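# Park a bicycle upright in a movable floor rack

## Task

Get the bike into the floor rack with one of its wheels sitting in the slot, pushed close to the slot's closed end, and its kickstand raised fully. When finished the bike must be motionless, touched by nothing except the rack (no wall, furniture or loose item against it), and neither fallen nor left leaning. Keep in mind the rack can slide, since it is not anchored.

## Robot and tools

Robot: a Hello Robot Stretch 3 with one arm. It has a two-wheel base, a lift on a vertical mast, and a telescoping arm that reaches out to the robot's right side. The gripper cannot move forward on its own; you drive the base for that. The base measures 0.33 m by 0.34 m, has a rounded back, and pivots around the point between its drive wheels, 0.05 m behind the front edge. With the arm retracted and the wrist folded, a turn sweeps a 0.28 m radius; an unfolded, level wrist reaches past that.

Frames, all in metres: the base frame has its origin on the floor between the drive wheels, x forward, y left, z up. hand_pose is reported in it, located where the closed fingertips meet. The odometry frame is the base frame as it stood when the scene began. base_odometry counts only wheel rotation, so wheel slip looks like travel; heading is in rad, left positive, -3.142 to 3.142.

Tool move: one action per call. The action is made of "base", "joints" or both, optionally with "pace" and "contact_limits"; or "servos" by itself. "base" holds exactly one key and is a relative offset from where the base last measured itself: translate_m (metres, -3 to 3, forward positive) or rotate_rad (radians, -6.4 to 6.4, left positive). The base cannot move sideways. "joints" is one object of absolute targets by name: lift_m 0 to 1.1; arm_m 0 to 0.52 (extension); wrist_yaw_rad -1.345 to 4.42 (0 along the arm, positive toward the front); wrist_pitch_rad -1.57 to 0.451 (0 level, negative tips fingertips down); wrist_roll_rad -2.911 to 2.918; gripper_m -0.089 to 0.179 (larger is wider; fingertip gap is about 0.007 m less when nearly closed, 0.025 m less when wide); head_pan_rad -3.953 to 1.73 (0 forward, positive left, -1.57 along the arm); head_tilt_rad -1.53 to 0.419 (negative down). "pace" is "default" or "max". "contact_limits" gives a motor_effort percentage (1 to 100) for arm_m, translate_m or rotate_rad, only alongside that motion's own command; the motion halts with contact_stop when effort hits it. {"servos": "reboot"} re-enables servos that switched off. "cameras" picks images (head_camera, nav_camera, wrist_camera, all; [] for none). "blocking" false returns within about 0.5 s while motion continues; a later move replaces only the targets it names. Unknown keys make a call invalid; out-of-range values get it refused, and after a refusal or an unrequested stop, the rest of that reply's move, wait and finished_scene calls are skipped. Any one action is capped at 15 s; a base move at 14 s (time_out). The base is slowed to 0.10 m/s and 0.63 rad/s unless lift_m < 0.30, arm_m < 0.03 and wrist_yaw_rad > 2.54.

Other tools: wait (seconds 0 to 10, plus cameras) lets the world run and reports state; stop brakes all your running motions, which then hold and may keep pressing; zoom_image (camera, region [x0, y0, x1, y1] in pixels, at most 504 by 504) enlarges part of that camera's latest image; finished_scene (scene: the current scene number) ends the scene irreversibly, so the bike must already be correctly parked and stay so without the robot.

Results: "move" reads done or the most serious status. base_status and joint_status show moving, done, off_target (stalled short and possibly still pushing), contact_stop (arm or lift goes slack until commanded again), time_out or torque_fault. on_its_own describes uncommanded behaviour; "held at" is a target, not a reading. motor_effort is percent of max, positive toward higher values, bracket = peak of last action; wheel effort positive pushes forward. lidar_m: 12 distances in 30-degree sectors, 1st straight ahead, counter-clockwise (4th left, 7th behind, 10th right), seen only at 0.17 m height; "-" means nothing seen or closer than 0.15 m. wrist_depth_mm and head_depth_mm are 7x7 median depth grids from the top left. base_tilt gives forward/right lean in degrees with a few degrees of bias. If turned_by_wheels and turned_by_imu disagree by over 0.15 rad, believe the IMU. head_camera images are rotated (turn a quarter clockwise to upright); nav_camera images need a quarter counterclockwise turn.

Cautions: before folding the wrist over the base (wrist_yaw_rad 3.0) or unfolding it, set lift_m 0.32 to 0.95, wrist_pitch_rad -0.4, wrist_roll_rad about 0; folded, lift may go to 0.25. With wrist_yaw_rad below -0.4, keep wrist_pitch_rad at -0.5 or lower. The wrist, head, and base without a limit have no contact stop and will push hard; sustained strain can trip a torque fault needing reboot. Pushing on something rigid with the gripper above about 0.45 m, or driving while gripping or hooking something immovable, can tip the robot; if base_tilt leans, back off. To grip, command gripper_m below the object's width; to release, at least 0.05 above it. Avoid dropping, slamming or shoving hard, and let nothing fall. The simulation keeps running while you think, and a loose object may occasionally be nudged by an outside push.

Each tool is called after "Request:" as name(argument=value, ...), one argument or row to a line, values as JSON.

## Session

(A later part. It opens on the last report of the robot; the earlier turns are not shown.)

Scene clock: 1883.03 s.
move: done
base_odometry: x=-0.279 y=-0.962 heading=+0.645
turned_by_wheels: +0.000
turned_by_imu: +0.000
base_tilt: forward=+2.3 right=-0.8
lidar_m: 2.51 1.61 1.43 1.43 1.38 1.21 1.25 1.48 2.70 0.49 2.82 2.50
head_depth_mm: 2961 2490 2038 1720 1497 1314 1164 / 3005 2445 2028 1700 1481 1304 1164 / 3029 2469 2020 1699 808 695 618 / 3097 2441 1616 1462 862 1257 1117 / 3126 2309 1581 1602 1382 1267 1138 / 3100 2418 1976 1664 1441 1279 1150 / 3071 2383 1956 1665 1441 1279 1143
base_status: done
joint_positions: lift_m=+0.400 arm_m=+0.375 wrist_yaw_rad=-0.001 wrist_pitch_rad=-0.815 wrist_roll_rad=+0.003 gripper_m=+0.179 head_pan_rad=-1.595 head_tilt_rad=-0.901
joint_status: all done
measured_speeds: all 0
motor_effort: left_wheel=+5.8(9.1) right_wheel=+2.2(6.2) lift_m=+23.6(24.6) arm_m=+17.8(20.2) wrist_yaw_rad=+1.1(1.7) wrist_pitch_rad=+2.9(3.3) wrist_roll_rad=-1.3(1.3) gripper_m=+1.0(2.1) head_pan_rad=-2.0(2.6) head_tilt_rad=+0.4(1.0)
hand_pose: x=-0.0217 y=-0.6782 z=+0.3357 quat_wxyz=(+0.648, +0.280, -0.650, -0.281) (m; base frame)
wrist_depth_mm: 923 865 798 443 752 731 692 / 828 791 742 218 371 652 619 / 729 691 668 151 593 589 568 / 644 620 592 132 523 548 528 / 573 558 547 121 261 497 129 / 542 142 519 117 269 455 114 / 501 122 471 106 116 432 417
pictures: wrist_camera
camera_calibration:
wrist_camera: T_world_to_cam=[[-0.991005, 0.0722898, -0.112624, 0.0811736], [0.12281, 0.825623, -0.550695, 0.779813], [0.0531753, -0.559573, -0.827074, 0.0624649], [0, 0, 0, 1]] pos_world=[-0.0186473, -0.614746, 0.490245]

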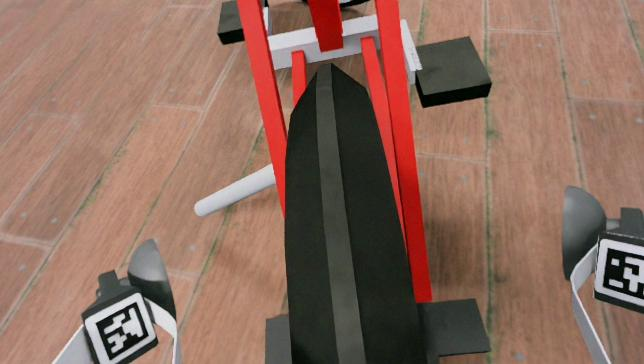

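Request:
move(
  base={"translate_m":0.008},
  cameras=[],
)

Request:
move(
  joints={"gripper_m":-0.02},
  cameras=["wrist_camera"],
)

Request:
move(
  joints={"arm_m":0.325},
  cameras=["head_camera"],
)

Request:
move(
  joints={"arm_m":0.28},
  cameras=["head_camera","wrist_camera"],
)

Scene clock: 1888.93 s.
move: done
base_odometry: x=-0.273 y=-0.957 heading=+0.645
turned_by_wheels: +0.000
turned_by_imu: -0.001
base_tilt: forward=+2.3 right=-0.8
lidar_m: 2.50 1.61 1.43 1.43 1.39 1.22 1.25 1.49 2.72 0.49 2.82 2.49
head_depth_mm: 2948 2499 2030 1728 1489 1310 1167 / 2974 2466 2025 1703 1483 1301 1164 / 3023 2470 2012 1694 811 696 616 / 3081 2381 1587 1377 861 1231 1136 / 3139 2341 1582 1599 1395 1262 1135 / 3083 2396 1967 1672 1451 1279 1148 / 3090 2380 1972 1670 1449 1270 1145
base_status: done
joint_positions: lift_m=+0.400 arm_m=+0.375 wrist_yaw_rad=-0.001 wrist_pitch_rad=-0.815 wrist_roll_rad=+0.003 gripper_m=+0.179 head_pan_rad=-1.595 head_tilt_rad=-0.901
joint_status: not commanded
measured_speeds: all 0
motor_effort: left_wheel=+5.8(9.2) right_wheel=+2.8(5.8) lift_m=+27.9(28.2) arm_m=+13.5(14.5) wrist_yaw_rad=-0.1(1.7) wrist_pitch_rad=+2.3(3.0) wrist_roll_rad=-1.3(1.3) gripper_m=+1.0(1.5) head_pan_rad=-1.9(2.6) head_tilt_rad=+0.0(0.9)
hand_pose: x=-0.0217 y=-0.6782 z=+0.3357 quat_wxyz=(+0.648, +0.280, -0.650, -0.281) (m; base frame)
wrist_depth_mm: 948 881 812 439 450 717 698 / 839 758 733 237 375 627 624 / 742 695 653 157 244 594 572 / 649 613 608 133 249 552 524 / 576 571 549 127 135 492 130 / 532 141 498 121 119 457 114 / 495 122 460 110 110 422 412
pictures: none
No camera images: "cameras" was empty.

Scene clock: 1891.43 s.
move: done
base_odometry: x=-0.273 y=-0.957 heading=+0.645
turned_by_wheels: +0.000
turned_by_imu: -0.001
base_tilt: forward=+2.3 right=-0.8
lidar_m: 2.50 1.61 1.42 1.43 1.39 1.22 1.26 1.49 2.73 0.49 2.83 2.49
head_depth_mm: 2988 2540 2036 1718 1487 1311 1170 / 2969 2459 2036 1706 1471 1299 1156 / 3050 2477 2007 1703 806 698 614 / 3055 2443 1589 1369 862 1228 1133 / 3161 2342 1588 1613 1429 1266 1131 / 3102 2414 1977 1672 1447 1273 1148 / 3091 2399 1959 1659 1444 1280 1140
base_status: not commanded
joint_positions: lift_m=+0.400 arm_m=+0.375 wrist_yaw_rad=-0.006 wrist_pitch_rad=-0.814 wrist_roll_rad=+0.003 gripper_m=-0.019 head_pan_rad=-1.595 head_tilt_rad=-0.901
joint_status: all done
measured_speeds: all 0
motor_effort: left_wheel=+2.6(6.3) right_wheel=+2.5(3.1) lift_m=+27.0(29.0) arm_m=+10.0(13.4) wrist_yaw_rad=+5.5(6.1) wrist_pitch_rad=+3.0(3.1) wrist_roll_rad=-1.2(1.3) gripper_m=-28.7(97.9) head_pan_rad=-1.8(2.5) head_tilt_rad=+0.3(1.2)
hand_pose: x=-0.0225 y=-0.6783 z=+0.3358 quat_wxyz=(+0.648, +0.278, -0.651, -0.283) (m; base frame)
wrist_depth_mm: 938 900 801 446 441 714 691 / 811 789 727 242 370 642 622 / 702 688 659 153 251 590 554 / 641 619 594 135 254 533 519 / 597 565 547 128 129 492 482 / 538 512 129 125 121 124 448 / 493 487 442 111 109 415 411
pictures: wrist_camera
camera_calibration:
wrist_camera: T_world_to_cam=[[-0.990624, 0.077284, -0.112652, 0.0837946], [0.127009, 0.824737, -0.55107, 0.779649], [0.0503193, -0.560211, -0.82682, 0.0619425], [0, 0, 0, 1]] pos_world=[-0.0191302, -0.614781, 0.490296]

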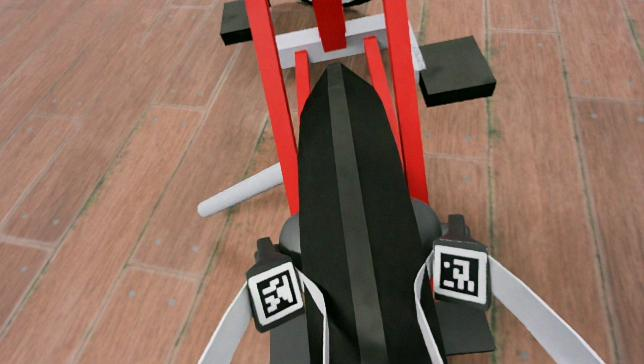

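Scene clock: 1892.90 s.
move: done
base_odometry: x=-0.273 y=-0.957 heading=+0.645
turned_by_wheels: +0.000
turned_by_imu: -0.001
base_tilt: forward=+2.3 right=-0.8
lidar_m: 2.49 1.61 1.42 1.43 1.39 1.22 1.26 1.49 2.72 0.47 2.83 2.49
head_depth_mm: 2987 2509 2051 1714 1490 1304 1163 / 3055 2485 2026 1704 1481 1311 1159 / 3029 2480 1998 1707 1400 705 615 / 3093 2291 1276 1592 817 1248 1119 / 3062 2423 1793 1580 1424 1267 1137 / 3075 2408 1992 1656 1435 1287 1145 / 3084 2411 1957 1664 1452 1269 1146
base_status: not commanded
joint_positions: lift_m=+0.400 arm_m=+0.325 wrist_yaw_rad=-0.019 wrist_pitch_rad=-0.798 wrist_roll_rad=+0.003 gripper_m=-0.016 head_pan_rad=-1.595 head_tilt_rad=-0.901
joint_status: all done
measured_speeds: all 0
on_its_own: wrist_yaw_rad is at rest, and its effort (+16.9) is outside its rest range (-9 to +9)
motor_effort: left_wheel=-6.4(6.6) right_wheel=+10.7(10.8) lift_m=+39.8(39.8) arm_m=-26.3(26.7) wrist_yaw_rad=+16.9(16.9) wrist_pitch_rad=-0.8(2.7) wrist_roll_rad=-1.2(1.3) gripper_m=-10.3(29.3) head_pan_rad=-1.9(2.4) head_tilt_rad=+0.0(1.1)
hand_pose: x=-0.0247 y=-0.6316 z=+0.3385 quat_wxyz=(+0.648, +0.268, -0.655, -0.282) (m; base frame)
wrist_depth_mm: 938 922 830 451 442 747 718 / 853 786 746 195 382 641 636 / 753 684 667 155 261 607 578 / 659 617 590 137 264 542 524 / 594 570 549 134 129 500 487 / 538 515 504 129 126 123 445 / 491 487 447 124 116 414 424
pictures: head_camera (sideways)
camera_calibration:
head_camera: T_world_to_cam=[[-0.00435696, 0.761013, -0.648722, 0.8625], [0.99892, -0.0267029, -0.0380341, 0.0446818], [-0.0462672, -0.648187, -0.760075, 0.945318], [0, 0, 0, 1]] pos_world=[0.00286158, -0.0424379, 1.27973]

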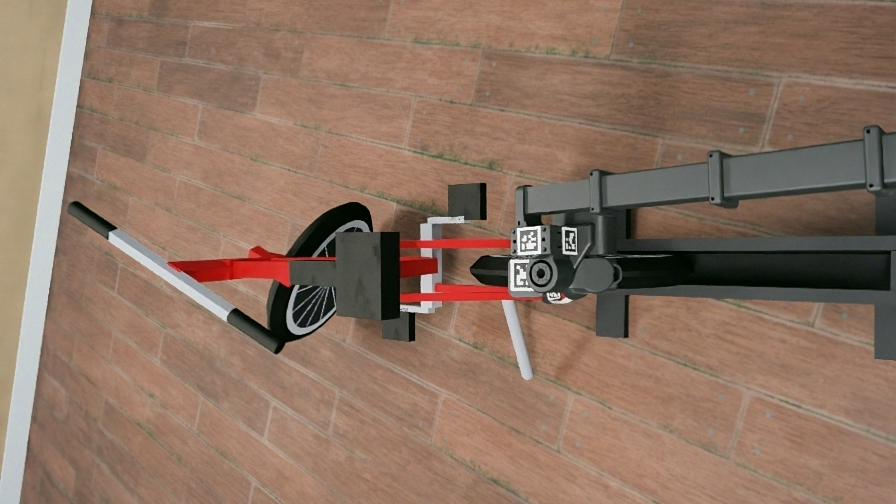

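Scene clock: 1894.33 s.
move: done
base_odometry: x=-0.273 y=-0.957 heading=+0.644
turned_by_wheels: +0.000
turned_by_imu: -0.001
base_tilt: forward=+2.3 right=-0.7
lidar_m: 2.49 1.61 1.42 1.43 1.39 1.22 1.26 1.49 2.72 0.44 2.81 2.50
head_depth_mm: 2962 2475 2014 1728 1483 1306 1160 / 2988 2483 2030 1717 1472 1302 1167 / 3051 2466 1998 1694 1441 695 618 / 3065 2289 1264 1365 782 1227 1139 / 3140 2412 1878 1657 1403 1282 1129 / 3113 2404 1973 1677 1449 1283 1139 / 3051 2402 1957 1666 1447 1269 1138
base_status: not commanded
joint_positions: lift_m=+0.400 arm_m=+0.280 wrist_yaw_rad=-0.029 wrist_pitch_rad=-0.814 wrist_roll_rad=+0.003 gripper_m=-0.016 head_pan_rad=-1.595 head_tilt_rad=-0.901
joint_status: all done
measured_speeds: all 0
on_its_own: wrist_yaw_rad is at rest, and its effort (+24.3) is outside its rest range (-9 to +9)
motor_effort: left_wheel=-8.8(9.0) right_wheel=+14.8(14.9) lift_m=+44.1(44.1) arm_m=-22.3(29.5) wrist_yaw_rad=+24.3(26.2) wrist_pitch_rad=+2.1(3.0) wrist_roll_rad=-1.2(1.4) gripper_m=-10.0(11.2) head_pan_rad=-2.0(2.6) head_tilt_rad=+0.5(0.9)
hand_pose: x=-0.0262 y=-0.5833 z=+0.3359 quat_wxyz=(+0.644, +0.270, -0.654, -0.290) (m; base frame)
wrist_depth_mm: 948 866 815 260 427 695 705 / 831 770 741 169 260 649 631 / 703 683 659 153 264 588 564 / 646 601 589 134 146 553 517 / 574 553 547 135 129 496 478 / 535 509 504 129 126 439 445 / 482 482 450 128 126 424 415
pictures: head_camera (sideways), wrist_camera
camera_calibration:
head_camera: T_world_to_cam=[[-0.0043583, 0.761014, -0.648721, 0.862499], [0.99892, -0.0267011, -0.0380341, 0.0446818], [-0.046266, -0.648186, -0.760076, 0.94532], [0, 0, 0, 1]] pos_world=[0.00286165, -0.0424379, 1.27973]
wrist_camera: T_world_to_cam=[[-0.988571, 0.100146, -0.112689, 0.0862269], [0.146063, 0.821338, -0.551425, 0.700417], [0.0373329, -0.561582, -0.826578, 0.114181], [0, 0, 0, 1]] pos_world=[-0.0213265, -0.519792, 0.490323]

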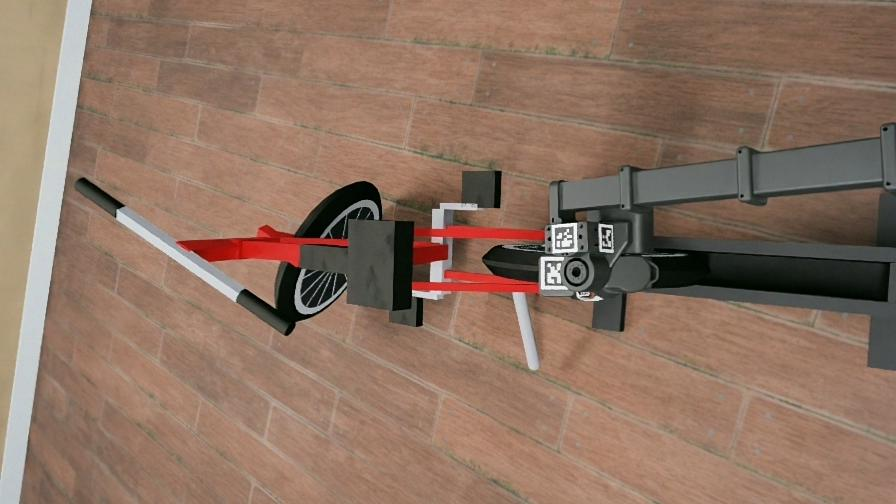

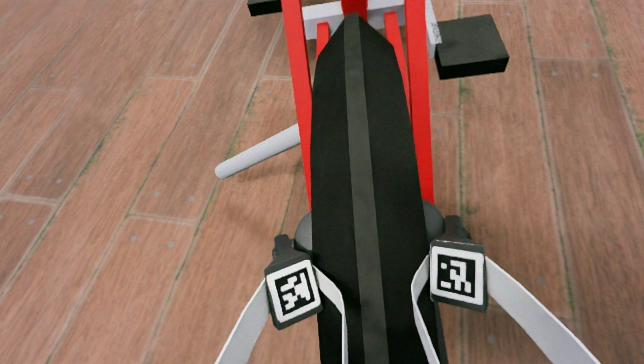

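Request:
move(
  joints={"arm_m":0.245},
  cameras=["head_camera"],
)

Request:
move(
  joints={"gripper_m":0.179},
  cameras=[],
)

Request:
move(
  joints={"lift_m":0.95,"arm_m":0.2,"wrist_pitch_rad":-1.4},
)

Scene clock: 1901.57 s.
move: done
base_odometry: x=-0.273 y=-0.957 heading=+0.645
turned_by_wheels: +0.000
turned_by_imu: -0.001
base_tilt: forward=+2.3 right=-0.7
lidar_m: 2.49 1.61 1.42 1.43 1.39 1.22 1.25 1.49 2.72 0.42 2.82 2.50
head_depth_mm: 2991 2474 2031 1718 1485 1305 1172 / 3014 2454 2028 1715 1480 1303 1162 / 3049 2379 1961 1659 1467 695 615 / 3053 2357 1248 1344 764 1128 1138 / 3116 2420 1942 1649 1427 1288 1132 / 3057 2414 1975 1674 1447 1287 1146 / 3040 2381 1959 1667 1450 1279 1140
base_status: not commanded
joint_positions: lift_m=+0.400 arm_m=+0.245 wrist_yaw_rad=-0.069 wrist_pitch_rad=-0.841 wrist_roll_rad=+0.004 gripper_m=-0.016 head_pan_rad=-1.595 head_tilt_rad=-0.901
joint_status: all done
measured_speeds: all 0
on_its_own: wrist_yaw_rad is held at -0.046, not at your +0.000, by its stall guard, which is not easing now; wrist_yaw_rad is at rest, and its effort (+19.9) is outside its rest range (-9 to +9)
motor_effort: left_wheel=-5.8(8.0) right_wheel=+11.7(13.9) lift_m=+43.8(48.2) arm_m=-27.2(29.5) wrist_yaw_rad=+19.9(19.9) wrist_pitch_rad=+7.3(7.9) wrist_roll_rad=-1.3(1.5) gripper_m=-10.0(11.0) head_pan_rad=-2.4(2.7) head_tilt_rad=+0.8(1.0)
hand_pose: x=-0.0321 y=-0.5425 z=+0.3317 quat_wxyz=(+0.634, +0.266, -0.656, -0.312) (m; base frame)
wrist_depth_mm: 861 839 792 181 256 407 659 / 770 736 706 152 264 629 602 / 695 654 634 147 270 566 562 / 608 607 578 137 145 531 512 / 557 551 533 136 131 478 479 / 516 506 491 130 128 441 438 / 485 473 446 132 141 405 408
pictures: head_camera (sideways)
camera_calibration:
head_camera: T_world_to_cam=[[-0.00435767, 0.761014, -0.648721, 0.862499], [0.99892, -0.0267019, -0.0380341, 0.0446818], [-0.0462666, -0.648186, -0.760075, 0.945319], [0, 0, 0, 1]] pos_world=[0.00286162, -0.0424379, 1.27973]

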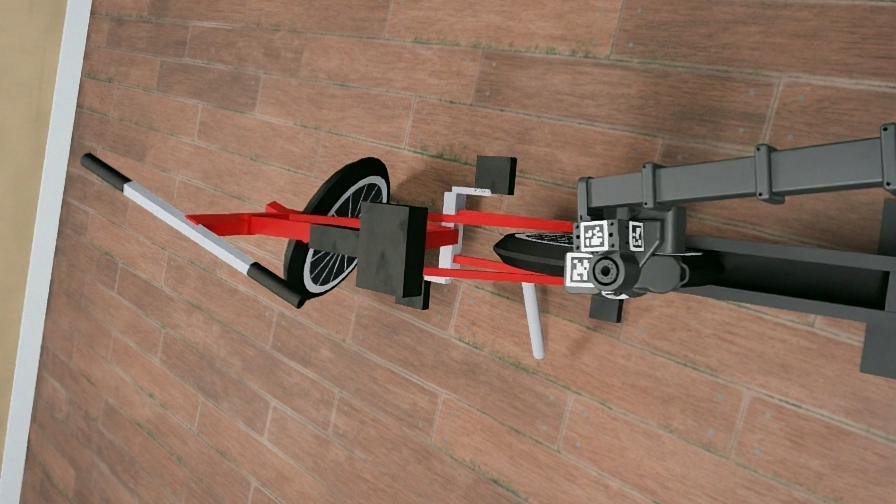

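Scene clock: 1904.07 s.
move: done
base_odometry: x=-0.273 y=-0.957 heading=+0.645
turned_by_wheels: +0.000
turned_by_imu: +0.000
base_tilt: forward=+2.3 right=-0.8
lidar_m: 2.50 1.61 1.43 1.43 1.39 1.22 1.25 1.49 2.72 0.42 2.83 2.49
head_depth_mm: 2958 2499 2024 1714 1495 1312 1168 / 2974 2503 2023 1713 1470 1306 1161 / 3029 2399 1991 1665 1466 693 618 / 3078 2342 1273 1359 763 1141 1139 / 3142 2422 1937 1638 1412 1288 1140 / 3131 2382 1975 1660 1449 1279 1154 / 3061 2379 1952 1663 1441 1279 1145
base_status: not commanded
joint_positions: lift_m=+0.400 arm_m=+0.245 wrist_yaw_rad=-0.048 wrist_pitch_rad=-0.816 wrist_roll_rad=+0.004 gripper_m=+0.179 head_pan_rad=-1.595 head_tilt_rad=-0.901
joint_status: all done
measured_speeds: all 0
on_its_own: wrist_yaw_rad is held at -0.046, not at your +0.000, by its stall guard, which is not easing now
motor_effort: left_wheel=-1.6(6.2) right_wheel=+5.3(12.0) lift_m=+22.7(43.7) arm_m=+14.7(27.1) wrist_yaw_rad=+1.2(20.2) wrist_pitch_rad=+3.3(8.4) wrist_roll_rad=-1.3(1.6) gripper_m=+0.6(82.9) head_pan_rad=-2.0(2.5) head_tilt_rad=+0.0(1.0)
hand_pose: x=-0.0292 y=-0.5477 z=+0.3356 quat_wxyz=(+0.641, +0.264, -0.656, -0.297) (m; base frame)
wrist_depth_mm: 945 881 852 277 256 685 685 / 818 785 749 202 184 629 630 / 725 694 652 167 155 598 569 / 644 616 590 154 145 545 519 / 584 564 551 149 136 505 129 / 541 141 504 147 135 449 114 / 494 121 468 150 134 436 418
pictures: none
No camera images: "cameras" was empty.

Scene clock: 1909.90 s.
move: done
base_odometry: x=-0.273 y=-0.957 heading=+0.645
turned_by_wheels: +0.000
turned_by_imu: -0.001
base_tilt: forward=+2.4 right=-0.8
lidar_m: 2.50 1.61 1.42 1.43 1.39 1.22 1.25 1.49 2.72 0.42 2.83 2.49
head_depth_mm: 2861 - 2022 1727 1474 1308 1167 / 312 306 1867 1716 1472 1300 1161 / 287 299 378 1591 1468 1294 1163 / 302 304 326 1175 1178 1179 1136 / 3094 2420 1931 1616 1432 1285 1137 / 3088 2420 1987 1667 1454 1274 1144 / 3049 2419 1949 1661 1440 1284 1140
base_status: not commanded
joint_positions: lift_m=+0.950 arm_m=+0.200 wrist_yaw_rad=-0.047 wrist_pitch_rad=-1.396 wrist_roll_rad=+0.004 gripper_m=+0.179 head_pan_rad=-1.595 head_tilt_rad=-0.901
joint_status: all done
measured_speeds: all 0
on_its_own: wrist_yaw_rad is held at -0.046, not at your +0.000, by its stall guard, which is not easing now
motor_effort: left_wheel=-0.9(2.0) right_wheel=+4.3(5.4) lift_m=+28.6(30.6) arm_m=-14.4(20.0) wrist_yaw_rad=+0.9(2.6) wrist_pitch_rad=-1.1(3.1) wrist_roll_rad=-1.3(1.5) gripper_m=+0.9(1.7) head_pan_rad=-2.0(2.6) head_tilt_rad=-0.1(1.1)
hand_pose: x=-0.0226 y=-0.3657 z=+0.8322 quat_wxyz=(+0.530, +0.441, -0.553, -0.468) (m; base frame)
wrist_depth_mm: - - - 780 953 935 946 / - - - 957 985 937 956 / - - - - 970 932 926 / - - - 968 932 962 947 / - - - 976 980 932 130 / - 141 - - 808 967 111 / - 121 - - 838 975 936
pictures: head_camera (sideways), nav_camera (sideways), wrist_camera
camera_calibration:
head_camera: T_world_to_cam=[[-0.00435776, 0.761014, -0.648721, 0.862499], [0.99892, -0.0267018, -0.0380341, 0.0446818], [-0.0462665, -0.648186, -0.760075, 0.945319], [0, 0, 0, 1]] pos_world=[0.00286162, -0.0424379, 1.27973]
nav_camera: T_world_to_cam=[[-0.0782352, -0.772375, 0.63033, -0.778905], [-0.996716, 0.0473388, -0.0657036, 0.138092], [0.0209087, -0.6334, -0.773542, 0.962993], [0, 0, 0, 1]] pos_world=[0.0565659, 0.00181567, 1.24496]
wrist_camera: T_world_to_cam=[[-0.984042, 0.16925, -0.0549223, 0.101225], [0.169881, 0.98544, -0.00699487, 0.402401], [0.0529387, -0.0162135, -0.998466, 0.98931], [0, 0, 0, 1]] pos_world=[-0.0211237, -0.397634, 0.996167]

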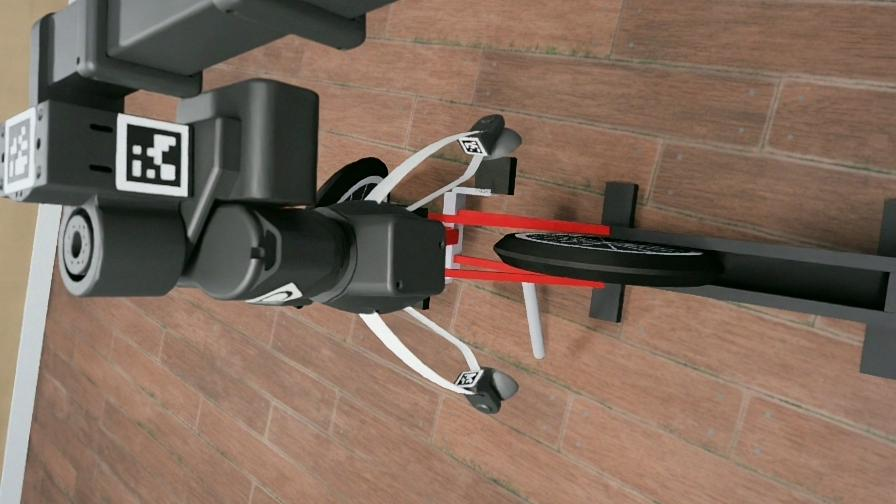

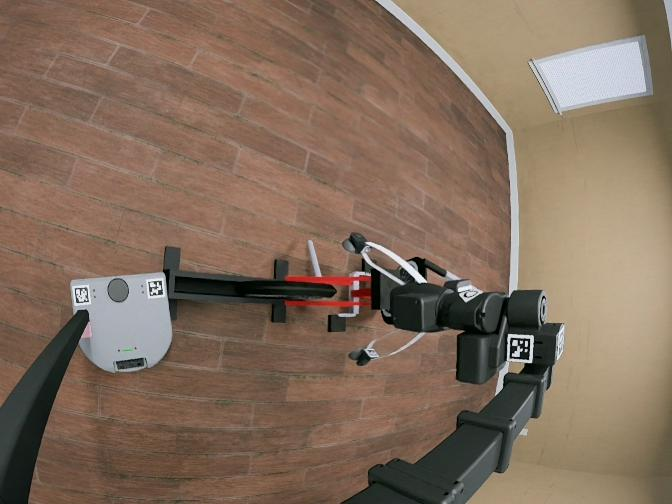

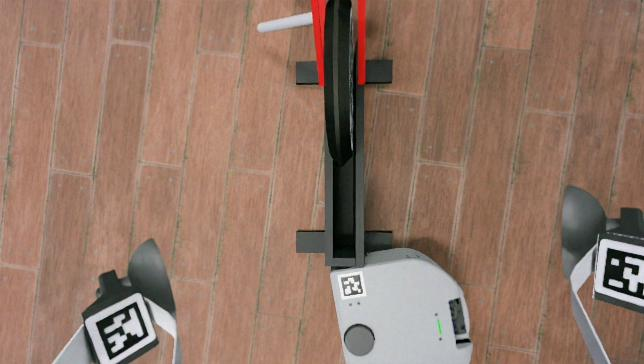

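Request:
move(
  base={"rotate_rad":-0.17},
  joints={"wrist_yaw_rad":0,"lift_m":0.5,"wrist_pitch_rad":-0.8,"arm_m":0.23},
  cameras=[],
)

Request:
move(
  base={"translate_m":0.082},
  cameras=[],
)

Request:
move(
  joints={"arm_m":0.30,"lift_m":0.40},
  cameras=["wrist_camera","head_camera"],
)

Scene clock: 1920.17 s.
move: done
base_odometry: x=-0.273 y=-0.957 heading=+0.475
turned_by_wheels: -0.170
turned_by_imu: -0.171
base_tilt: forward=+2.4 right=-0.8
lidar_m: 2.50 1.80 1.44 1.42 1.54 1.24 1.22 1.36 2.08 0.42 3.13 2.51
head_depth_mm: 2975 2485 2031 1718 1497 1299 1163 / 2979 2468 2010 1706 1473 1299 1128 / 3022 2426 2001 1701 667 591 1105 / 3003 2431 2008 1692 670 1266 1152 / 3006 2287 1435 1172 1076 1121 1115 / 3051 2409 1874 1646 1430 1282 1144 / 3047 2371 1975 1668 1446 1275 1132
base_status: done
joint_positions: lift_m=+0.500 arm_m=+0.230 wrist_yaw_rad=-0.001 wrist_pitch_rad=-0.815 wrist_roll_rad=+0.004 gripper_m=+0.179 head_pan_rad=-1.595 head_tilt_rad=-0.901
joint_status: all done
measured_speeds: all 0
motor_effort: left_wheel=+6.2(9.6) right_wheel=-4.6(9.1) lift_m=+22.8(27.6) arm_m=+16.7(20.1) wrist_yaw_rad=+1.6(4.2) wrist_pitch_rad=+3.1(5.4) wrist_roll_rad=-1.5(1.6) gripper_m=+0.4(1.8) head_pan_rad=-2.2(2.8) head_tilt_rad=-0.3(1.1)
hand_pose: x=-0.0218 y=-0.5331 z=+0.4357 quat_wxyz=(+0.648, +0.279, -0.650, -0.282) (m; base frame)
wrist_depth_mm: - - 478 893 917 855 814 / 951 992 577 559 813 792 755 / 861 848 371 498 712 697 694 / 777 759 272 426 676 653 624 / 691 680 247 385 616 606 130 / 644 141 238 390 566 552 114 / 601 122 231 340 531 525 498
pictures: none
No camera images: "cameras" was empty.

Scene clock: 1922.10 s.
move: done
base_odometry: x=-0.200 y=-0.919 heading=+0.475
turned_by_wheels: +0.000
turned_by_imu: +0.000
base_tilt: forward=+2.3 right=-0.8
lidar_m: 2.41 1.78 1.43 1.41 1.54 1.32 1.30 1.45 2.21 0.42 3.03 2.44
head_depth_mm: 3052 2509 2045 1699 1474 1307 1167 / 2996 2453 2027 1695 1483 1303 1125 / 3023 2482 1999 1704 667 589 1088 / 3069 2370 1631 1362 668 1107 1103 / 3061 2410 1639 1584 1378 1289 1150 / 3065 2421 1975 1660 1443 1279 1148 / 3097 2384 1960 1666 1435 1271 1140
base_status: done
joint_positions: lift_m=+0.500 arm_m=+0.230 wrist_yaw_rad=-0.001 wrist_pitch_rad=-0.815 wrist_roll_rad=+0.004 gripper_m=+0.179 head_pan_rad=-1.595 head_tilt_rad=-0.901
joint_status: not commanded
measured_speeds: all 0
motor_effort: left_wheel=+5.6(10.0) right_wheel=+1.8(5.9) lift_m=+23.7(23.9) arm_m=+15.3(16.6) wrist_yaw_rad=+2.0(2.6) wrist_pitch_rad=+2.4(3.2) wrist_roll_rad=-1.3(1.5) gripper_m=+0.3(1.7) head_pan_rad=-1.7(2.6) head_tilt_rad=+0.8(0.9)
hand_pose: x=-0.0218 y=-0.5331 z=+0.4357 quat_wxyz=(+0.648, +0.279, -0.650, -0.282) (m; base frame)
wrist_depth_mm: - - - 839 946 858 807 / 961 957 865 570 519 797 755 / 885 843 814 313 713 712 677 / 776 740 749 261 654 672 627 / 693 693 650 250 569 598 129 / 657 141 597 573 428 548 114 / 602 122 554 535 378 520 496
pictures: none
No camera images: "cameras" was empty.

Scene clock: 1923.83 s.
move: done
base_odometry: x=-0.200 y=-0.919 heading=+0.475
turned_by_wheels: +0.000
turned_by_imu: +0.000
base_tilt: forward=+2.3 right=-0.8
lidar_m: 2.41 1.78 1.43 1.41 1.54 1.32 1.30 1.45 2.21 0.42 3.01 2.43
head_depth_mm: 3000 2514 2046 1708 1481 1304 1167 / 2986 2472 2034 1701 1483 1299 1163 / 3036 2475 2005 1692 1422 695 615 / 3025 2378 1633 1357 797 1126 1105 / 3047 2409 1657 1571 1383 1287 1146 / 2998 2400 1973 1679 1453 1283 1139 / 3064 2357 1952 1664 1440 1273 1142
base_status: not commanded
joint_positions: lift_m=+0.400 arm_m=+0.300 wrist_yaw_rad=-0.001 wrist_pitch_rad=-0.815 wrist_roll_rad=+0.004 gripper_m=+0.179 head_pan_rad=-1.595 head_tilt_rad=-0.901
joint_status: all done
measured_speeds: all 0
motor_effort: left_wheel=+5.4(5.9) right_wheel=+2.2(2.7) lift_m=+23.6(24.5) arm_m=+18.4(20.4) wrist_yaw_rad=+1.5(2.1) wrist_pitch_rad=+2.5(3.1) wrist_roll_rad=-1.3(1.5) gripper_m=+0.8(1.5) head_pan_rad=-1.6(2.7) head_tilt_rad=+0.3(0.9)
hand_pose: x=-0.0218 y=-0.6033 z=+0.3358 quat_wxyz=(+0.648, +0.279, -0.650, -0.281) (m; base frame)
wrist_depth_mm: 927 882 793 440 434 723 693 / 803 791 737 240 377 628 629 / 724 703 667 162 241 584 576 / 655 621 596 136 144 536 526 / 577 576 550 129 128 505 129 / 527 142 500 127 111 453 114 / 507 121 466 121 107 430 416
pictures: head_camera (sideways), wrist_camera
camera_calibration:
head_camera: T_world_to_cam=[[-0.00435767, 0.761014, -0.648721, 0.862499], [0.99892, -0.026702, -0.0380341, 0.0446818], [-0.0462666, -0.648186, -0.760075, 0.945319], [0, 0, 0, 1]] pos_world=[0.00286162, -0.0424379, 1.27973]
wrist_camera: T_world_to_cam=[[-0.990901, 0.0730359, -0.113054, 0.0763036], [0.123685, 0.825382, -0.55086, 0.717894], [0.0530804, -0.559831, -0.826905, 0.104228], [0, 0, 0, 1]] pos_world=[-0.0187159, -0.53976, 0.490272]

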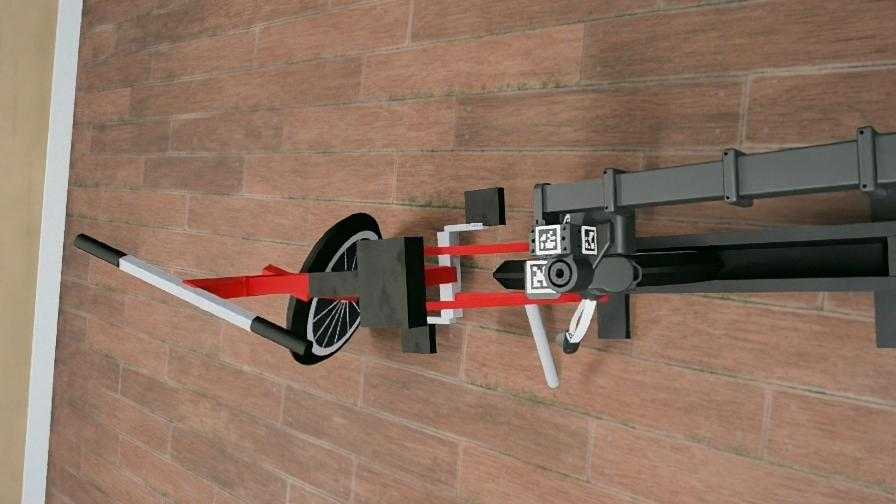

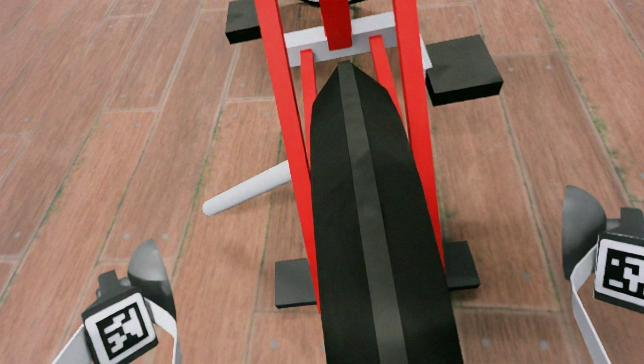

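Request:
move(
  joints={"gripper_m":-0.02},
  cameras=[],
)

Request:
move(
  joints={"arm_m":0.235},
  cameras=["head_camera"],
)

Request:
move(
  joints={"arm_m":0.17},
  cameras=["head_camera","wrist_camera"],
)

Scene clock: 1931.80 s.
move: done
base_odometry: x=-0.200 y=-0.919 heading=+0.475
turned_by_wheels: +0.000
turned_by_imu: -0.002
base_tilt: forward=+2.3 right=-0.8
lidar_m: 2.41 1.78 1.43 1.41 1.54 1.33 1.30 1.45 2.21 0.42 3.03 2.44
head_depth_mm: 2976 2486 2053 1715 1484 1308 1165 / 3031 2487 2021 1711 1477 1306 1164 / 3012 2484 2019 1687 1420 692 616 / 3003 2391 1616 1379 796 1135 1100 / 3086 2434 1610 1485 1408 1287 1152 / 3066 2418 1970 1679 1441 1279 1148 / 3101 2356 1977 1671 1449 1276 1147
base_status: not commanded
joint_positions: lift_m=+0.400 arm_m=+0.300 wrist_yaw_rad=-0.017 wrist_pitch_rad=-0.812 wrist_roll_rad=+0.002 gripper_m=-0.019 head_pan_rad=-1.595 head_tilt_rad=-0.901
joint_status: all done
measured_speeds: all 0
on_its_own: wrist_yaw_rad is at rest, and its effort (+15.5) is outside its rest range (-9 to +9)
motor_effort: left_wheel=-2.2(5.8) right_wheel=+9.7(10.0) lift_m=+25.9(26.3) arm_m=+14.5(16.4) wrist_yaw_rad=+15.5(16.0) wrist_pitch_rad=+2.4(3.1) wrist_roll_rad=-0.8(1.6) gripper_m=-30.2(98.5) head_pan_rad=-2.1(2.4) head_tilt_rad=+0.5(0.8)
hand_pose: x=-0.0243 y=-0.6037 z=+0.3362 quat_wxyz=(+0.647, +0.274, -0.652, -0.286) (m; base frame)
wrist_depth_mm: 941 882 814 451 717 721 687 / 809 776 706 244 378 628 631 / 708 687 672 159 247 586 567 / 657 611 590 136 252 548 518 / 588 571 552 130 131 501 484 / 535 524 128 127 119 122 449 / 502 475 450 112 110 430 419
pictures: none
No camera images: "cameras" was empty.

Scene clock: 1933.43 s.
move: done
base_odometry: x=-0.200 y=-0.919 heading=+0.475
turned_by_wheels: +0.000
turned_by_imu: -0.001
base_tilt: forward=+2.3 right=-0.8
lidar_m: 2.41 1.78 1.43 1.41 1.54 1.33 1.30 1.45 2.20 0.38 3.03 2.44
head_depth_mm: 3014 2479 2043 1703 1490 1303 1171 / 3037 2484 2020 1705 1480 1304 1167 / 3050 2466 2009 1702 1445 699 616 / 2996 2293 1423 1152 1047 1044 1131 / 3069 2429 1892 1613 1408 1284 1134 / 3013 2427 1977 1680 1455 1284 1147 / 3037 2383 1953 1655 1449 1274 1145
base_status: not commanded
joint_positions: lift_m=+0.400 arm_m=+0.235 wrist_yaw_rad=-0.026 wrist_pitch_rad=-0.798 wrist_roll_rad=+0.000 gripper_m=-0.016 head_pan_rad=-1.595 head_tilt_rad=-0.901
joint_status: all done
measured_speeds: all 0
on_its_own: wrist_yaw_rad is at rest, and its effort (+22.6) is outside its rest range (-9 to +9)
motor_effort: left_wheel=-7.7(7.8) right_wheel=+13.4(13.4) lift_m=+40.9(41.7) arm_m=-24.1(28.0) wrist_yaw_rad=+22.6(23.1) wrist_pitch_rad=-0.5(3.9) wrist_roll_rad=-0.2(0.8) gripper_m=-10.5(31.1) head_pan_rad=-2.1(2.8) head_tilt_rad=+0.4(0.9)
hand_pose: x=-0.0258 y=-0.5416 z=+0.3385 quat_wxyz=(+0.648, +0.266, -0.655, -0.283) (m; base frame)
wrist_depth_mm: 954 933 843 451 447 751 717 / 824 791 745 178 385 649 641 / 722 701 669 158 259 590 573 / 640 623 600 141 160 550 527 / 584 586 539 134 130 503 484 / 533 517 503 130 126 441 456 / 492 478 453 126 122 423 419
pictures: head_camera (sideways)
camera_calibration:
head_camera: T_world_to_cam=[[-0.0043579, 0.761012, -0.648723, 0.862502], [0.99892, -0.0267018, -0.0380341, 0.0446818], [-0.0462665, -0.648188, -0.760073, 0.945317], [0, 0, 0, 1]] pos_world=[0.00286163, -0.0424379, 1.27973]

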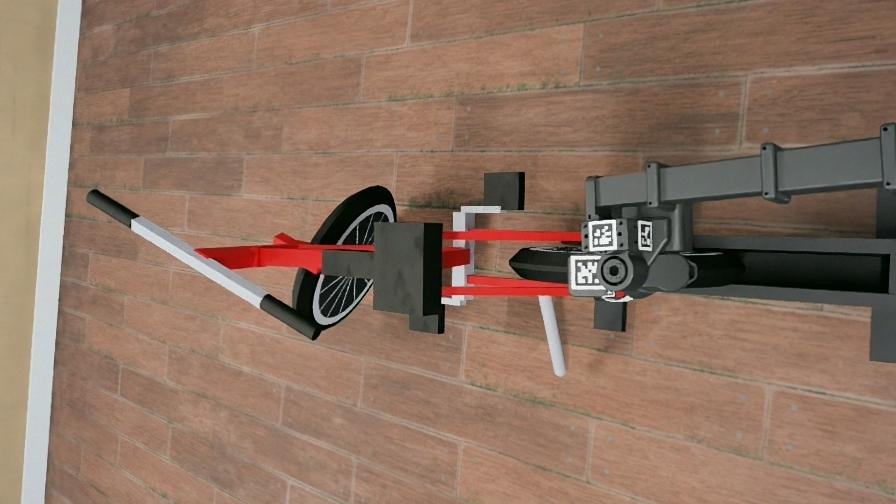

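Scene clock: 1935.07 s.
move: done
base_odometry: x=-0.200 y=-0.919 heading=+0.475
turned_by_wheels: +0.000
turned_by_imu: +0.000
base_tilt: forward=+2.3 right=-0.7
lidar_m: 2.42 1.78 1.43 1.41 1.54 1.33 1.30 1.45 1.13 0.34 3.05 2.44
head_depth_mm: 2989 2474 2041 1714 1485 1312 1172 / 3035 2475 2033 1704 1478 1300 1164 / 3016 2289 1949 1629 1456 707 608 / 3050 2445 1473 1026 1139 706 1136 / 3074 2420 1948 1658 1454 1267 1134 / 3062 2404 1983 1677 1449 1281 1149 / 3050 2415 1960 1665 1443 1280 1142
base_status: not commanded
joint_positions: lift_m=+0.400 arm_m=+0.170 wrist_yaw_rad=-0.059 wrist_pitch_rad=-0.845 wrist_roll_rad=+0.004 gripper_m=-0.016 head_pan_rad=-1.595 head_tilt_rad=-0.901
joint_status: all done
measured_speeds: all 0
on_its_own: wrist_yaw_rad is held at -0.043, not at your +0.000, by its stall guard, which is not easing now; wrist_yaw_rad is at rest, and its effort (+13.2) is outside its rest range (-9 to +9)
motor_effort: left_wheel=-3.7(7.8) right_wheel=+8.9(13.3) lift_m=+48.7(48.7) arm_m=-25.3(29.3) wrist_yaw_rad=+13.2(23.5) wrist_pitch_rad=+8.4(8.5) wrist_roll_rad=-1.4(1.7) gripper_m=-10.3(11.4) head_pan_rad=-1.7(2.7) head_tilt_rad=-0.4(1.0)
hand_pose: x=-0.0306 y=-0.4668 z=+0.3311 quat_wxyz=(+0.635, +0.270, -0.654, -0.310) (m; base frame)
wrist_depth_mm: 869 826 786 180 257 406 657 / 770 724 704 150 264 639 609 / 697 668 628 148 275 573 558 / 611 596 594 136 145 522 504 / 572 555 545 136 135 487 469 / 524 515 503 129 127 441 439 / 491 480 446 129 137 411 417
pictures: head_camera (sideways), wrist_camera
camera_calibration:
head_camera: T_world_to_cam=[[-0.00435781, 0.761012, -0.648724, 0.862502], [0.99892, -0.026702, -0.0380341, 0.0446818], [-0.0462666, -0.648188, -0.760073, 0.945316], [0, 0, 0, 1]] pos_world=[0.00286162, -0.0424379, 1.27973]
wrist_camera: T_world_to_cam=[[-0.984774, 0.133734, -0.111065, 0.0849764], [0.172414, 0.833027, -0.52568, 0.600477], [0.0222184, -0.536825, -0.843401, 0.192481], [0, 0, 0, 1]] pos_world=[-0.0241246, -0.408249, 0.487435]

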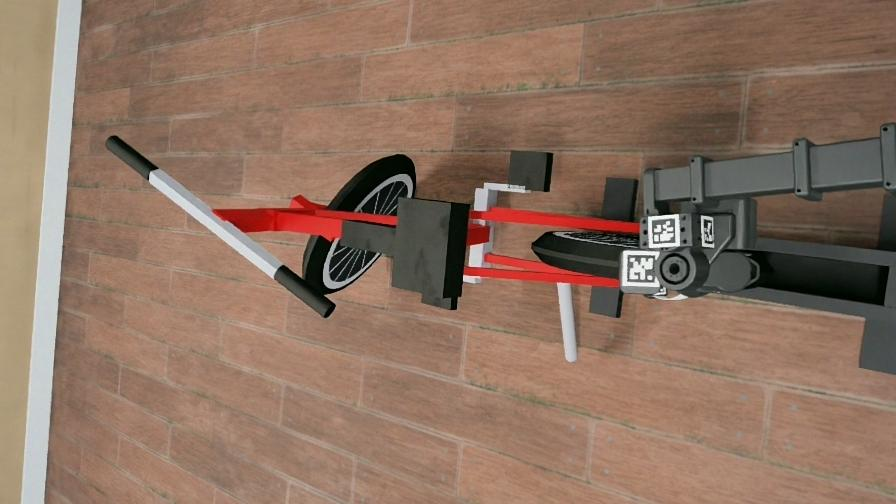

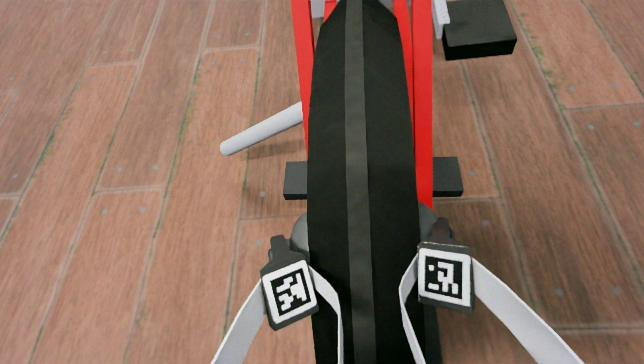

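Great. Realign and repeat.

Request:
move(
  joints={"gripper_m":0.179},
  cameras=[],
)

Request:
move(
  joints={"lift_m":0.95,"arm_m":0.2,"wrist_pitch_rad":-1.4,"wrist_yaw_rad":0},
)

Scene clock: 1940.03 s.
move: done
base_odometry: x=-0.200 y=-0.919 heading=+0.475
turned_by_wheels: +0.000
turned_by_imu: -0.001
base_tilt: forward=+2.3 right=-0.8
lidar_m: 2.42 1.78 1.42 1.41 1.54 1.32 1.30 1.44 1.13 0.34 3.02 2.44
head_depth_mm: 3026 2497 2025 1716 1480 1301 1170 / 3032 2471 2033 1725 1481 1309 1161 / 3008 2397 2004 1642 1446 703 610 / 3075 2448 1462 1031 1131 705 1136 / 3065 2428 1949 1646 1458 1262 1130 / 3052 2408 1984 1669 1454 1280 1147 / 3089 2389 1939 1645 1451 1275 1139
base_status: not commanded
joint_positions: lift_m=+0.400 arm_m=+0.170 wrist_yaw_rad=-0.045 wrist_pitch_rad=-0.816 wrist_roll_rad=+0.004 gripper_m=+0.179 head_pan_rad=-1.595 head_tilt_rad=-0.901
joint_status: all done
measured_speeds: all 0
on_its_own: wrist_yaw_rad is held at -0.043, not at your +0.000, by its stall guard, which is not easing now
motor_effort: left_wheel=-1.6(4.1) right_wheel=+4.8(9.2) lift_m=+22.7(48.7) arm_m=+10.7(23.4) wrist_yaw_rad=+1.6(14.6) wrist_pitch_rad=+2.7(8.9) wrist_roll_rad=-1.5(1.7) gripper_m=+0.1(83.6) head_pan_rad=-2.0(2.6) head_tilt_rad=+0.5(1.0)
hand_pose: x=-0.0287 y=-0.4728 z=+0.3356 quat_wxyz=(+0.641, +0.265, -0.656, -0.296) (m; base frame)
wrist_depth_mm: 946 892 826 278 261 692 704 / 824 775 740 195 264 620 634 / 729 688 667 163 161 583 565 / 646 625 603 152 146 537 513 / 593 564 551 142 140 494 129 / 536 142 508 142 137 455 114 / 501 122 462 142 136 430 410
pictures: none
No camera images: "cameras" was empty.

Scene clock: 1945.87 s.
move: done
base_odometry: x=-0.200 y=-0.919 heading=+0.475
turned_by_wheels: +0.000
turned_by_imu: -0.001
base_tilt: forward=+2.3 right=-0.8
lidar_m: 2.42 1.78 1.43 1.41 1.54 1.32 1.30 1.45 1.13 0.34 3.02 2.44
head_depth_mm: 2959 - 2044 1707 1484 1307 1167 / 312 304 1874 1714 1474 1304 1163 / 287 301 379 1584 1446 1297 1157 / 303 304 329 964 1138 1049 1136 / 2999 2430 1943 1613 1469 1283 1134 / 3065 2413 1979 1658 1459 1285 1146 / 3064 2386 1971 1662 1446 1275 1139
base_status: not commanded
joint_positions: lift_m=+0.950 arm_m=+0.200 wrist_yaw_rad=-0.002 wrist_pitch_rad=-1.396 wrist_roll_rad=+0.004 gripper_m=+0.179 head_pan_rad=-1.595 head_tilt_rad=-0.901
joint_status: all done
measured_speeds: all 0
motor_effort: left_wheel=-1.5(1.7) right_wheel=+4.6(5.2) lift_m=+28.6(30.4) arm_m=+14.2(20.2) wrist_yaw_rad=+1.1(3.9) wrist_pitch_rad=-0.6(2.9) wrist_roll_rad=-1.3(1.7) gripper_m=+0.7(1.6) head_pan_rad=-1.6(2.9) head_tilt_rad=+0.3(1.1)
hand_pose: x=-0.0217 y=-0.3658 z=+0.8322 quat_wxyz=(+0.540, +0.453, -0.543, -0.456) (m; base frame)
wrist_depth_mm: - - - 959 956 936 942 / - - - 984 940 949 938 / - - - 993 966 941 958 / - - - 968 977 946 963 / - - - 972 976 942 130 / - 142 - - 837 965 112 / - 121 - - 834 950 947
pictures: head_camera (sideways), nav_camera (sideways), wrist_camera
camera_calibration:
head_camera: T_world_to_cam=[[-0.00435781, 0.761012, -0.648723, 0.862502], [0.99892, -0.0267019, -0.0380341, 0.0446818], [-0.0462666, -0.648188, -0.760073, 0.945317], [0, 0, 0, 1]] pos_world=[0.00286162, -0.0424379, 1.27973]
nav_camera: T_world_to_cam=[[-0.0782352, -0.772373, 0.630332, -0.778908], [-0.996716, 0.0473386, -0.0657036, 0.138092], [0.0209087, -0.633403, -0.77354, 0.96299], [0, 0, 0, 1]] pos_world=[0.0565659, 0.00181551, 1.24496]
wrist_camera: T_world_to_cam=[[-0.990708, 0.124396, -0.0549836, 0.0856693], [0.124965, 0.992136, -0.00703229, 0.403797], [0.0536765, -0.013838, -0.998462, 0.990142], [0, 0, 0, 1]] pos_world=[-0.0187345, -0.397577, 0.996169]

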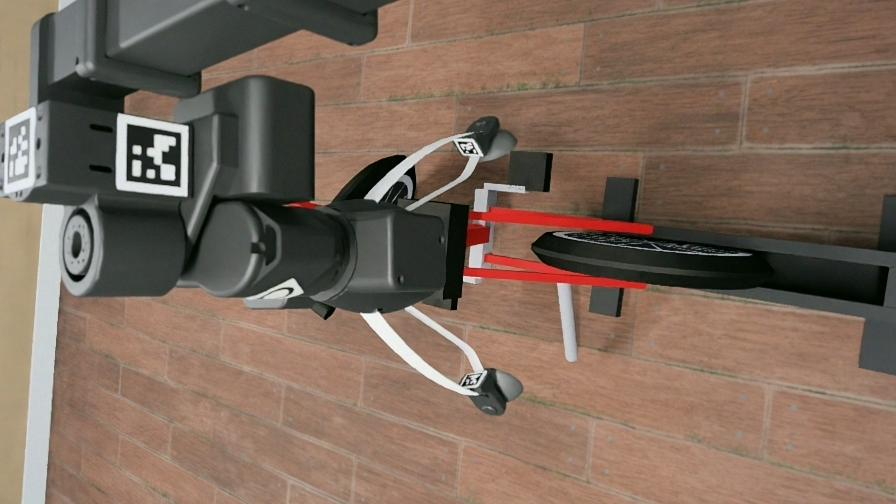

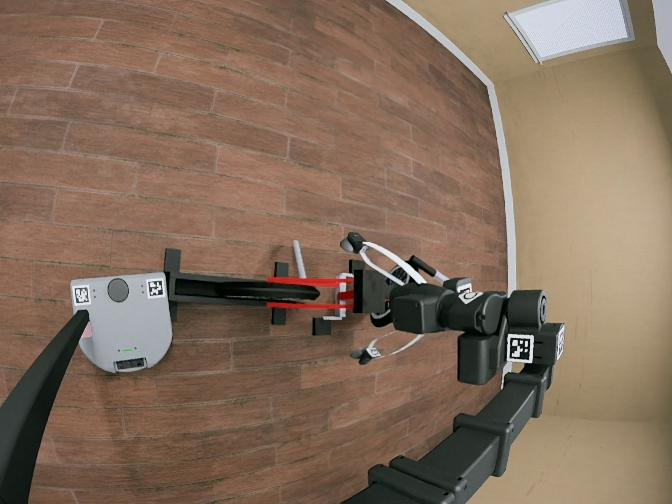

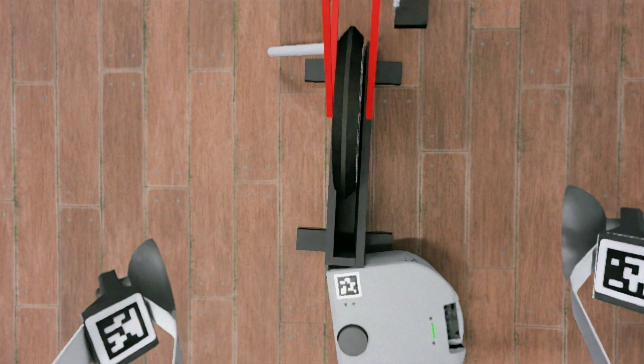

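Request:
move(
  base={"rotate_rad":-0.18},
  joints={"lift_m":0.5,"wrist_pitch_rad":-0.8,"arm_m":0.15},
  cameras=[],
)

Request:
move(
  base={"translate_m":0.064},
  cameras=[],
)

Request:
move(
  joints={"arm_m":0.22,"lift_m":0.40},
  cameras=["wrist_camera","head_camera"],
)

Scene clock: 1959.37 s.
move: done
base_odometry: x=-0.200 y=-0.919 heading=+0.295
turned_by_wheels: -0.180
turned_by_imu: -0.181
base_tilt: forward=+2.3 right=-0.9
lidar_m: 2.41 2.10 1.49 1.41 1.45 1.38 1.30 1.37 1.82 0.34 3.40 2.54
head_depth_mm: 3061 2509 2014 1715 1488 1309 1170 / 3060 2496 2024 1701 1485 1303 1125 / 3059 2458 2004 1703 1478 582 1106 / 3008 2420 1982 1657 1308 620 1141 / 3048 2346 1443 1021 1079 993 1128 / 2973 2406 1835 1612 1430 1282 1147 / 2963 2397 1954 1648 1440 1270 1137
base_status: done
joint_positions: lift_m=+0.500 arm_m=+0.150 wrist_yaw_rad=-0.001 wrist_pitch_rad=-0.815 wrist_roll_rad=+0.004 gripper_m=+0.179 head_pan_rad=-1.595 head_tilt_rad=-0.901
joint_status: all done
measured_speeds: all 0
motor_effort: left_wheel=+5.6(11.1) right_wheel=-4.4(8.5) lift_m=+22.7(28.0) arm_m=-18.3(20.2) wrist_yaw_rad=+0.6(2.4) wrist_pitch_rad=+2.8(4.6) wrist_roll_rad=-1.4(1.7) gripper_m=-0.1(1.6) head_pan_rad=-2.0(2.6) head_tilt_rad=+0.5(1.2)
hand_pose: x=-0.0218 y=-0.4531 z=+0.4357 quat_wxyz=(+0.648, +0.280, -0.650, -0.282) (m; base frame)
wrist_depth_mm: - - 474 884 934 882 848 / 999 919 592 540 810 794 756 / 849 846 375 493 729 698 686 / 774 765 274 389 662 641 623 / 718 695 251 368 602 616 129 / 662 142 246 378 571 553 114 / 600 121 239 332 528 523 491
pictures: none
No camera images: "cameras" was empty.

Scene clock: 1961.10 s.
move: done
base_odometry: x=-0.139 y=-0.901 heading=+0.295
turned_by_wheels: +0.000
turned_by_imu: +0.000
base_tilt: forward=+2.4 right=-0.8
lidar_m: 2.35 2.11 1.49 1.42 1.45 1.45 1.36 1.43 1.90 0.34 3.39 2.47
head_depth_mm: 3088 2511 2047 1724 1481 1312 1171 / 3134 2502 2019 1704 1477 1301 1127 / 3098 2470 2029 1702 1462 581 1088 / 3025 2370 2010 1581 1132 621 1122 / 3002 2429 1544 1343 1385 1246 1130 / 2989 2407 1963 1682 1449 1282 1150 / 2933 2409 1945 1676 1439 1279 1151
base_status: done
joint_positions: lift_m=+0.500 arm_m=+0.150 wrist_yaw_rad=-0.001 wrist_pitch_rad=-0.815 wrist_roll_rad=+0.004 gripper_m=+0.179 head_pan_rad=-1.595 head_tilt_rad=-0.901
joint_status: not commanded
measured_speeds: all 0
motor_effort: left_wheel=+4.8(10.3) right_wheel=+1.3(5.6) lift_m=+23.4(23.7) arm_m=-17.7(18.2) wrist_yaw_rad=+0.0(2.1) wrist_pitch_rad=+2.7(3.4) wrist_roll_rad=-1.4(1.7) gripper_m=+0.1(1.5) head_pan_rad=-2.1(2.6) head_tilt_rad=+0.3(0.9)
hand_pose: x=-0.0218 y=-0.4531 z=+0.4357 quat_wxyz=(+0.648, +0.280, -0.650, -0.282) (m; base frame)
wrist_depth_mm: - - - 500 926 881 823 / 968 978 879 576 531 793 746 / 863 866 796 313 722 693 673 / 769 767 710 264 670 649 640 / 701 706 651 241 602 594 129 / 643 141 605 241 553 557 114 / 584 122 557 241 400 507 498
pictures: none
No camera images: "cameras" was empty.

Scene clock: 1962.83 s.
move: done
base_odometry: x=-0.139 y=-0.901 heading=+0.295
turned_by_wheels: +0.000
turned_by_imu: +0.000
base_tilt: forward=+2.3 right=-0.8
lidar_m: 2.35 2.10 1.48 1.42 1.46 1.45 1.37 1.44 1.90 0.34 3.39 2.47
head_depth_mm: 3093 2506 2042 1725 1478 1305 1166 / 3069 2473 2026 1705 1483 1300 1164 / 3105 2453 1998 1708 1460 695 615 / 3026 2364 2018 1583 1103 777 1121 / 2987 2406 1560 1352 1296 1265 1139 / 2970 2433 1970 1664 1453 1287 1154 / 2944 2393 1965 1661 1446 1281 1143
base_status: not commanded
joint_positions: lift_m=+0.400 arm_m=+0.220 wrist_yaw_rad=-0.001 wrist_pitch_rad=-0.815 wrist_roll_rad=+0.004 gripper_m=+0.179 head_pan_rad=-1.595 head_tilt_rad=-0.901
joint_status: all done
measured_speeds: all 0
motor_effort: left_wheel=+4.8(5.2) right_wheel=+1.2(2.0) lift_m=+23.3(23.9) arm_m=+18.6(20.3) wrist_yaw_rad=+1.2(2.1) wrist_pitch_rad=+2.4(3.1) wrist_roll_rad=-1.4(1.7) gripper_m=+0.8(1.5) head_pan_rad=-2.0(2.6) head_tilt_rad=+0.2(0.9)
hand_pose: x=-0.0218 y=-0.5233 z=+0.3358 quat_wxyz=(+0.648, +0.279, -0.650, -0.281) (m; base frame)
wrist_depth_mm: 958 888 800 447 729 729 689 / 827 775 737 218 379 637 641 / 720 686 666 152 589 585 560 / 646 630 609 134 534 537 514 / 577 558 548 123 265 505 130 / 542 142 500 119 305 459 114 / 498 121 459 108 123 428 411
pictures: head_camera (sideways), wrist_camera
camera_calibration:
head_camera: T_world_to_cam=[[-0.00435763, 0.761012, -0.648723, 0.862502], [0.99892, -0.0267022, -0.0380341, 0.0446818], [-0.0462667, -0.648188, -0.760073, 0.945317], [0, 0, 0, 1]] pos_world=[0.00286161, -0.0424379, 1.27973]
wrist_camera: T_world_to_cam=[[-0.990874, 0.0730593, -0.113277, 0.0705821], [0.123829, 0.825367, -0.550849, 0.651857], [0.0532505, -0.559849, -0.826882, 0.148999], [0, 0, 0, 1]] pos_world=[-0.0187154, -0.459761, 0.490275]

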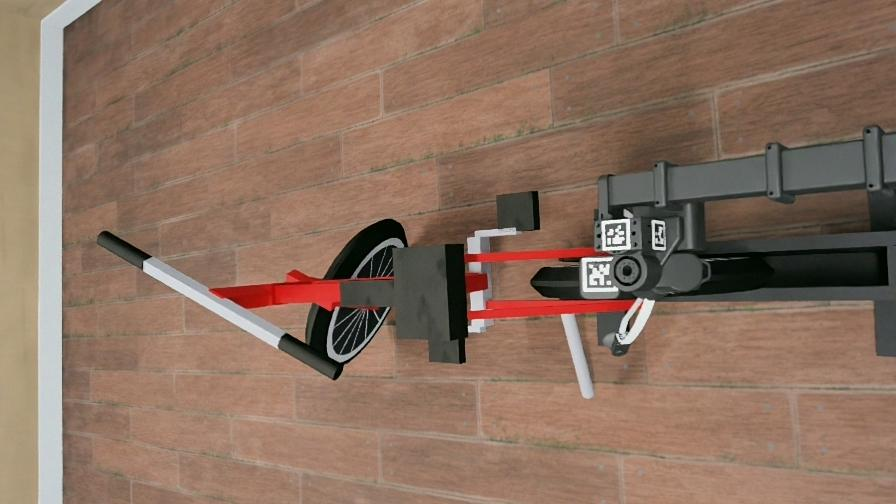

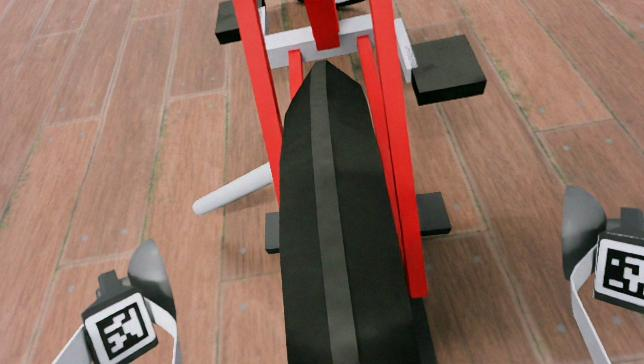

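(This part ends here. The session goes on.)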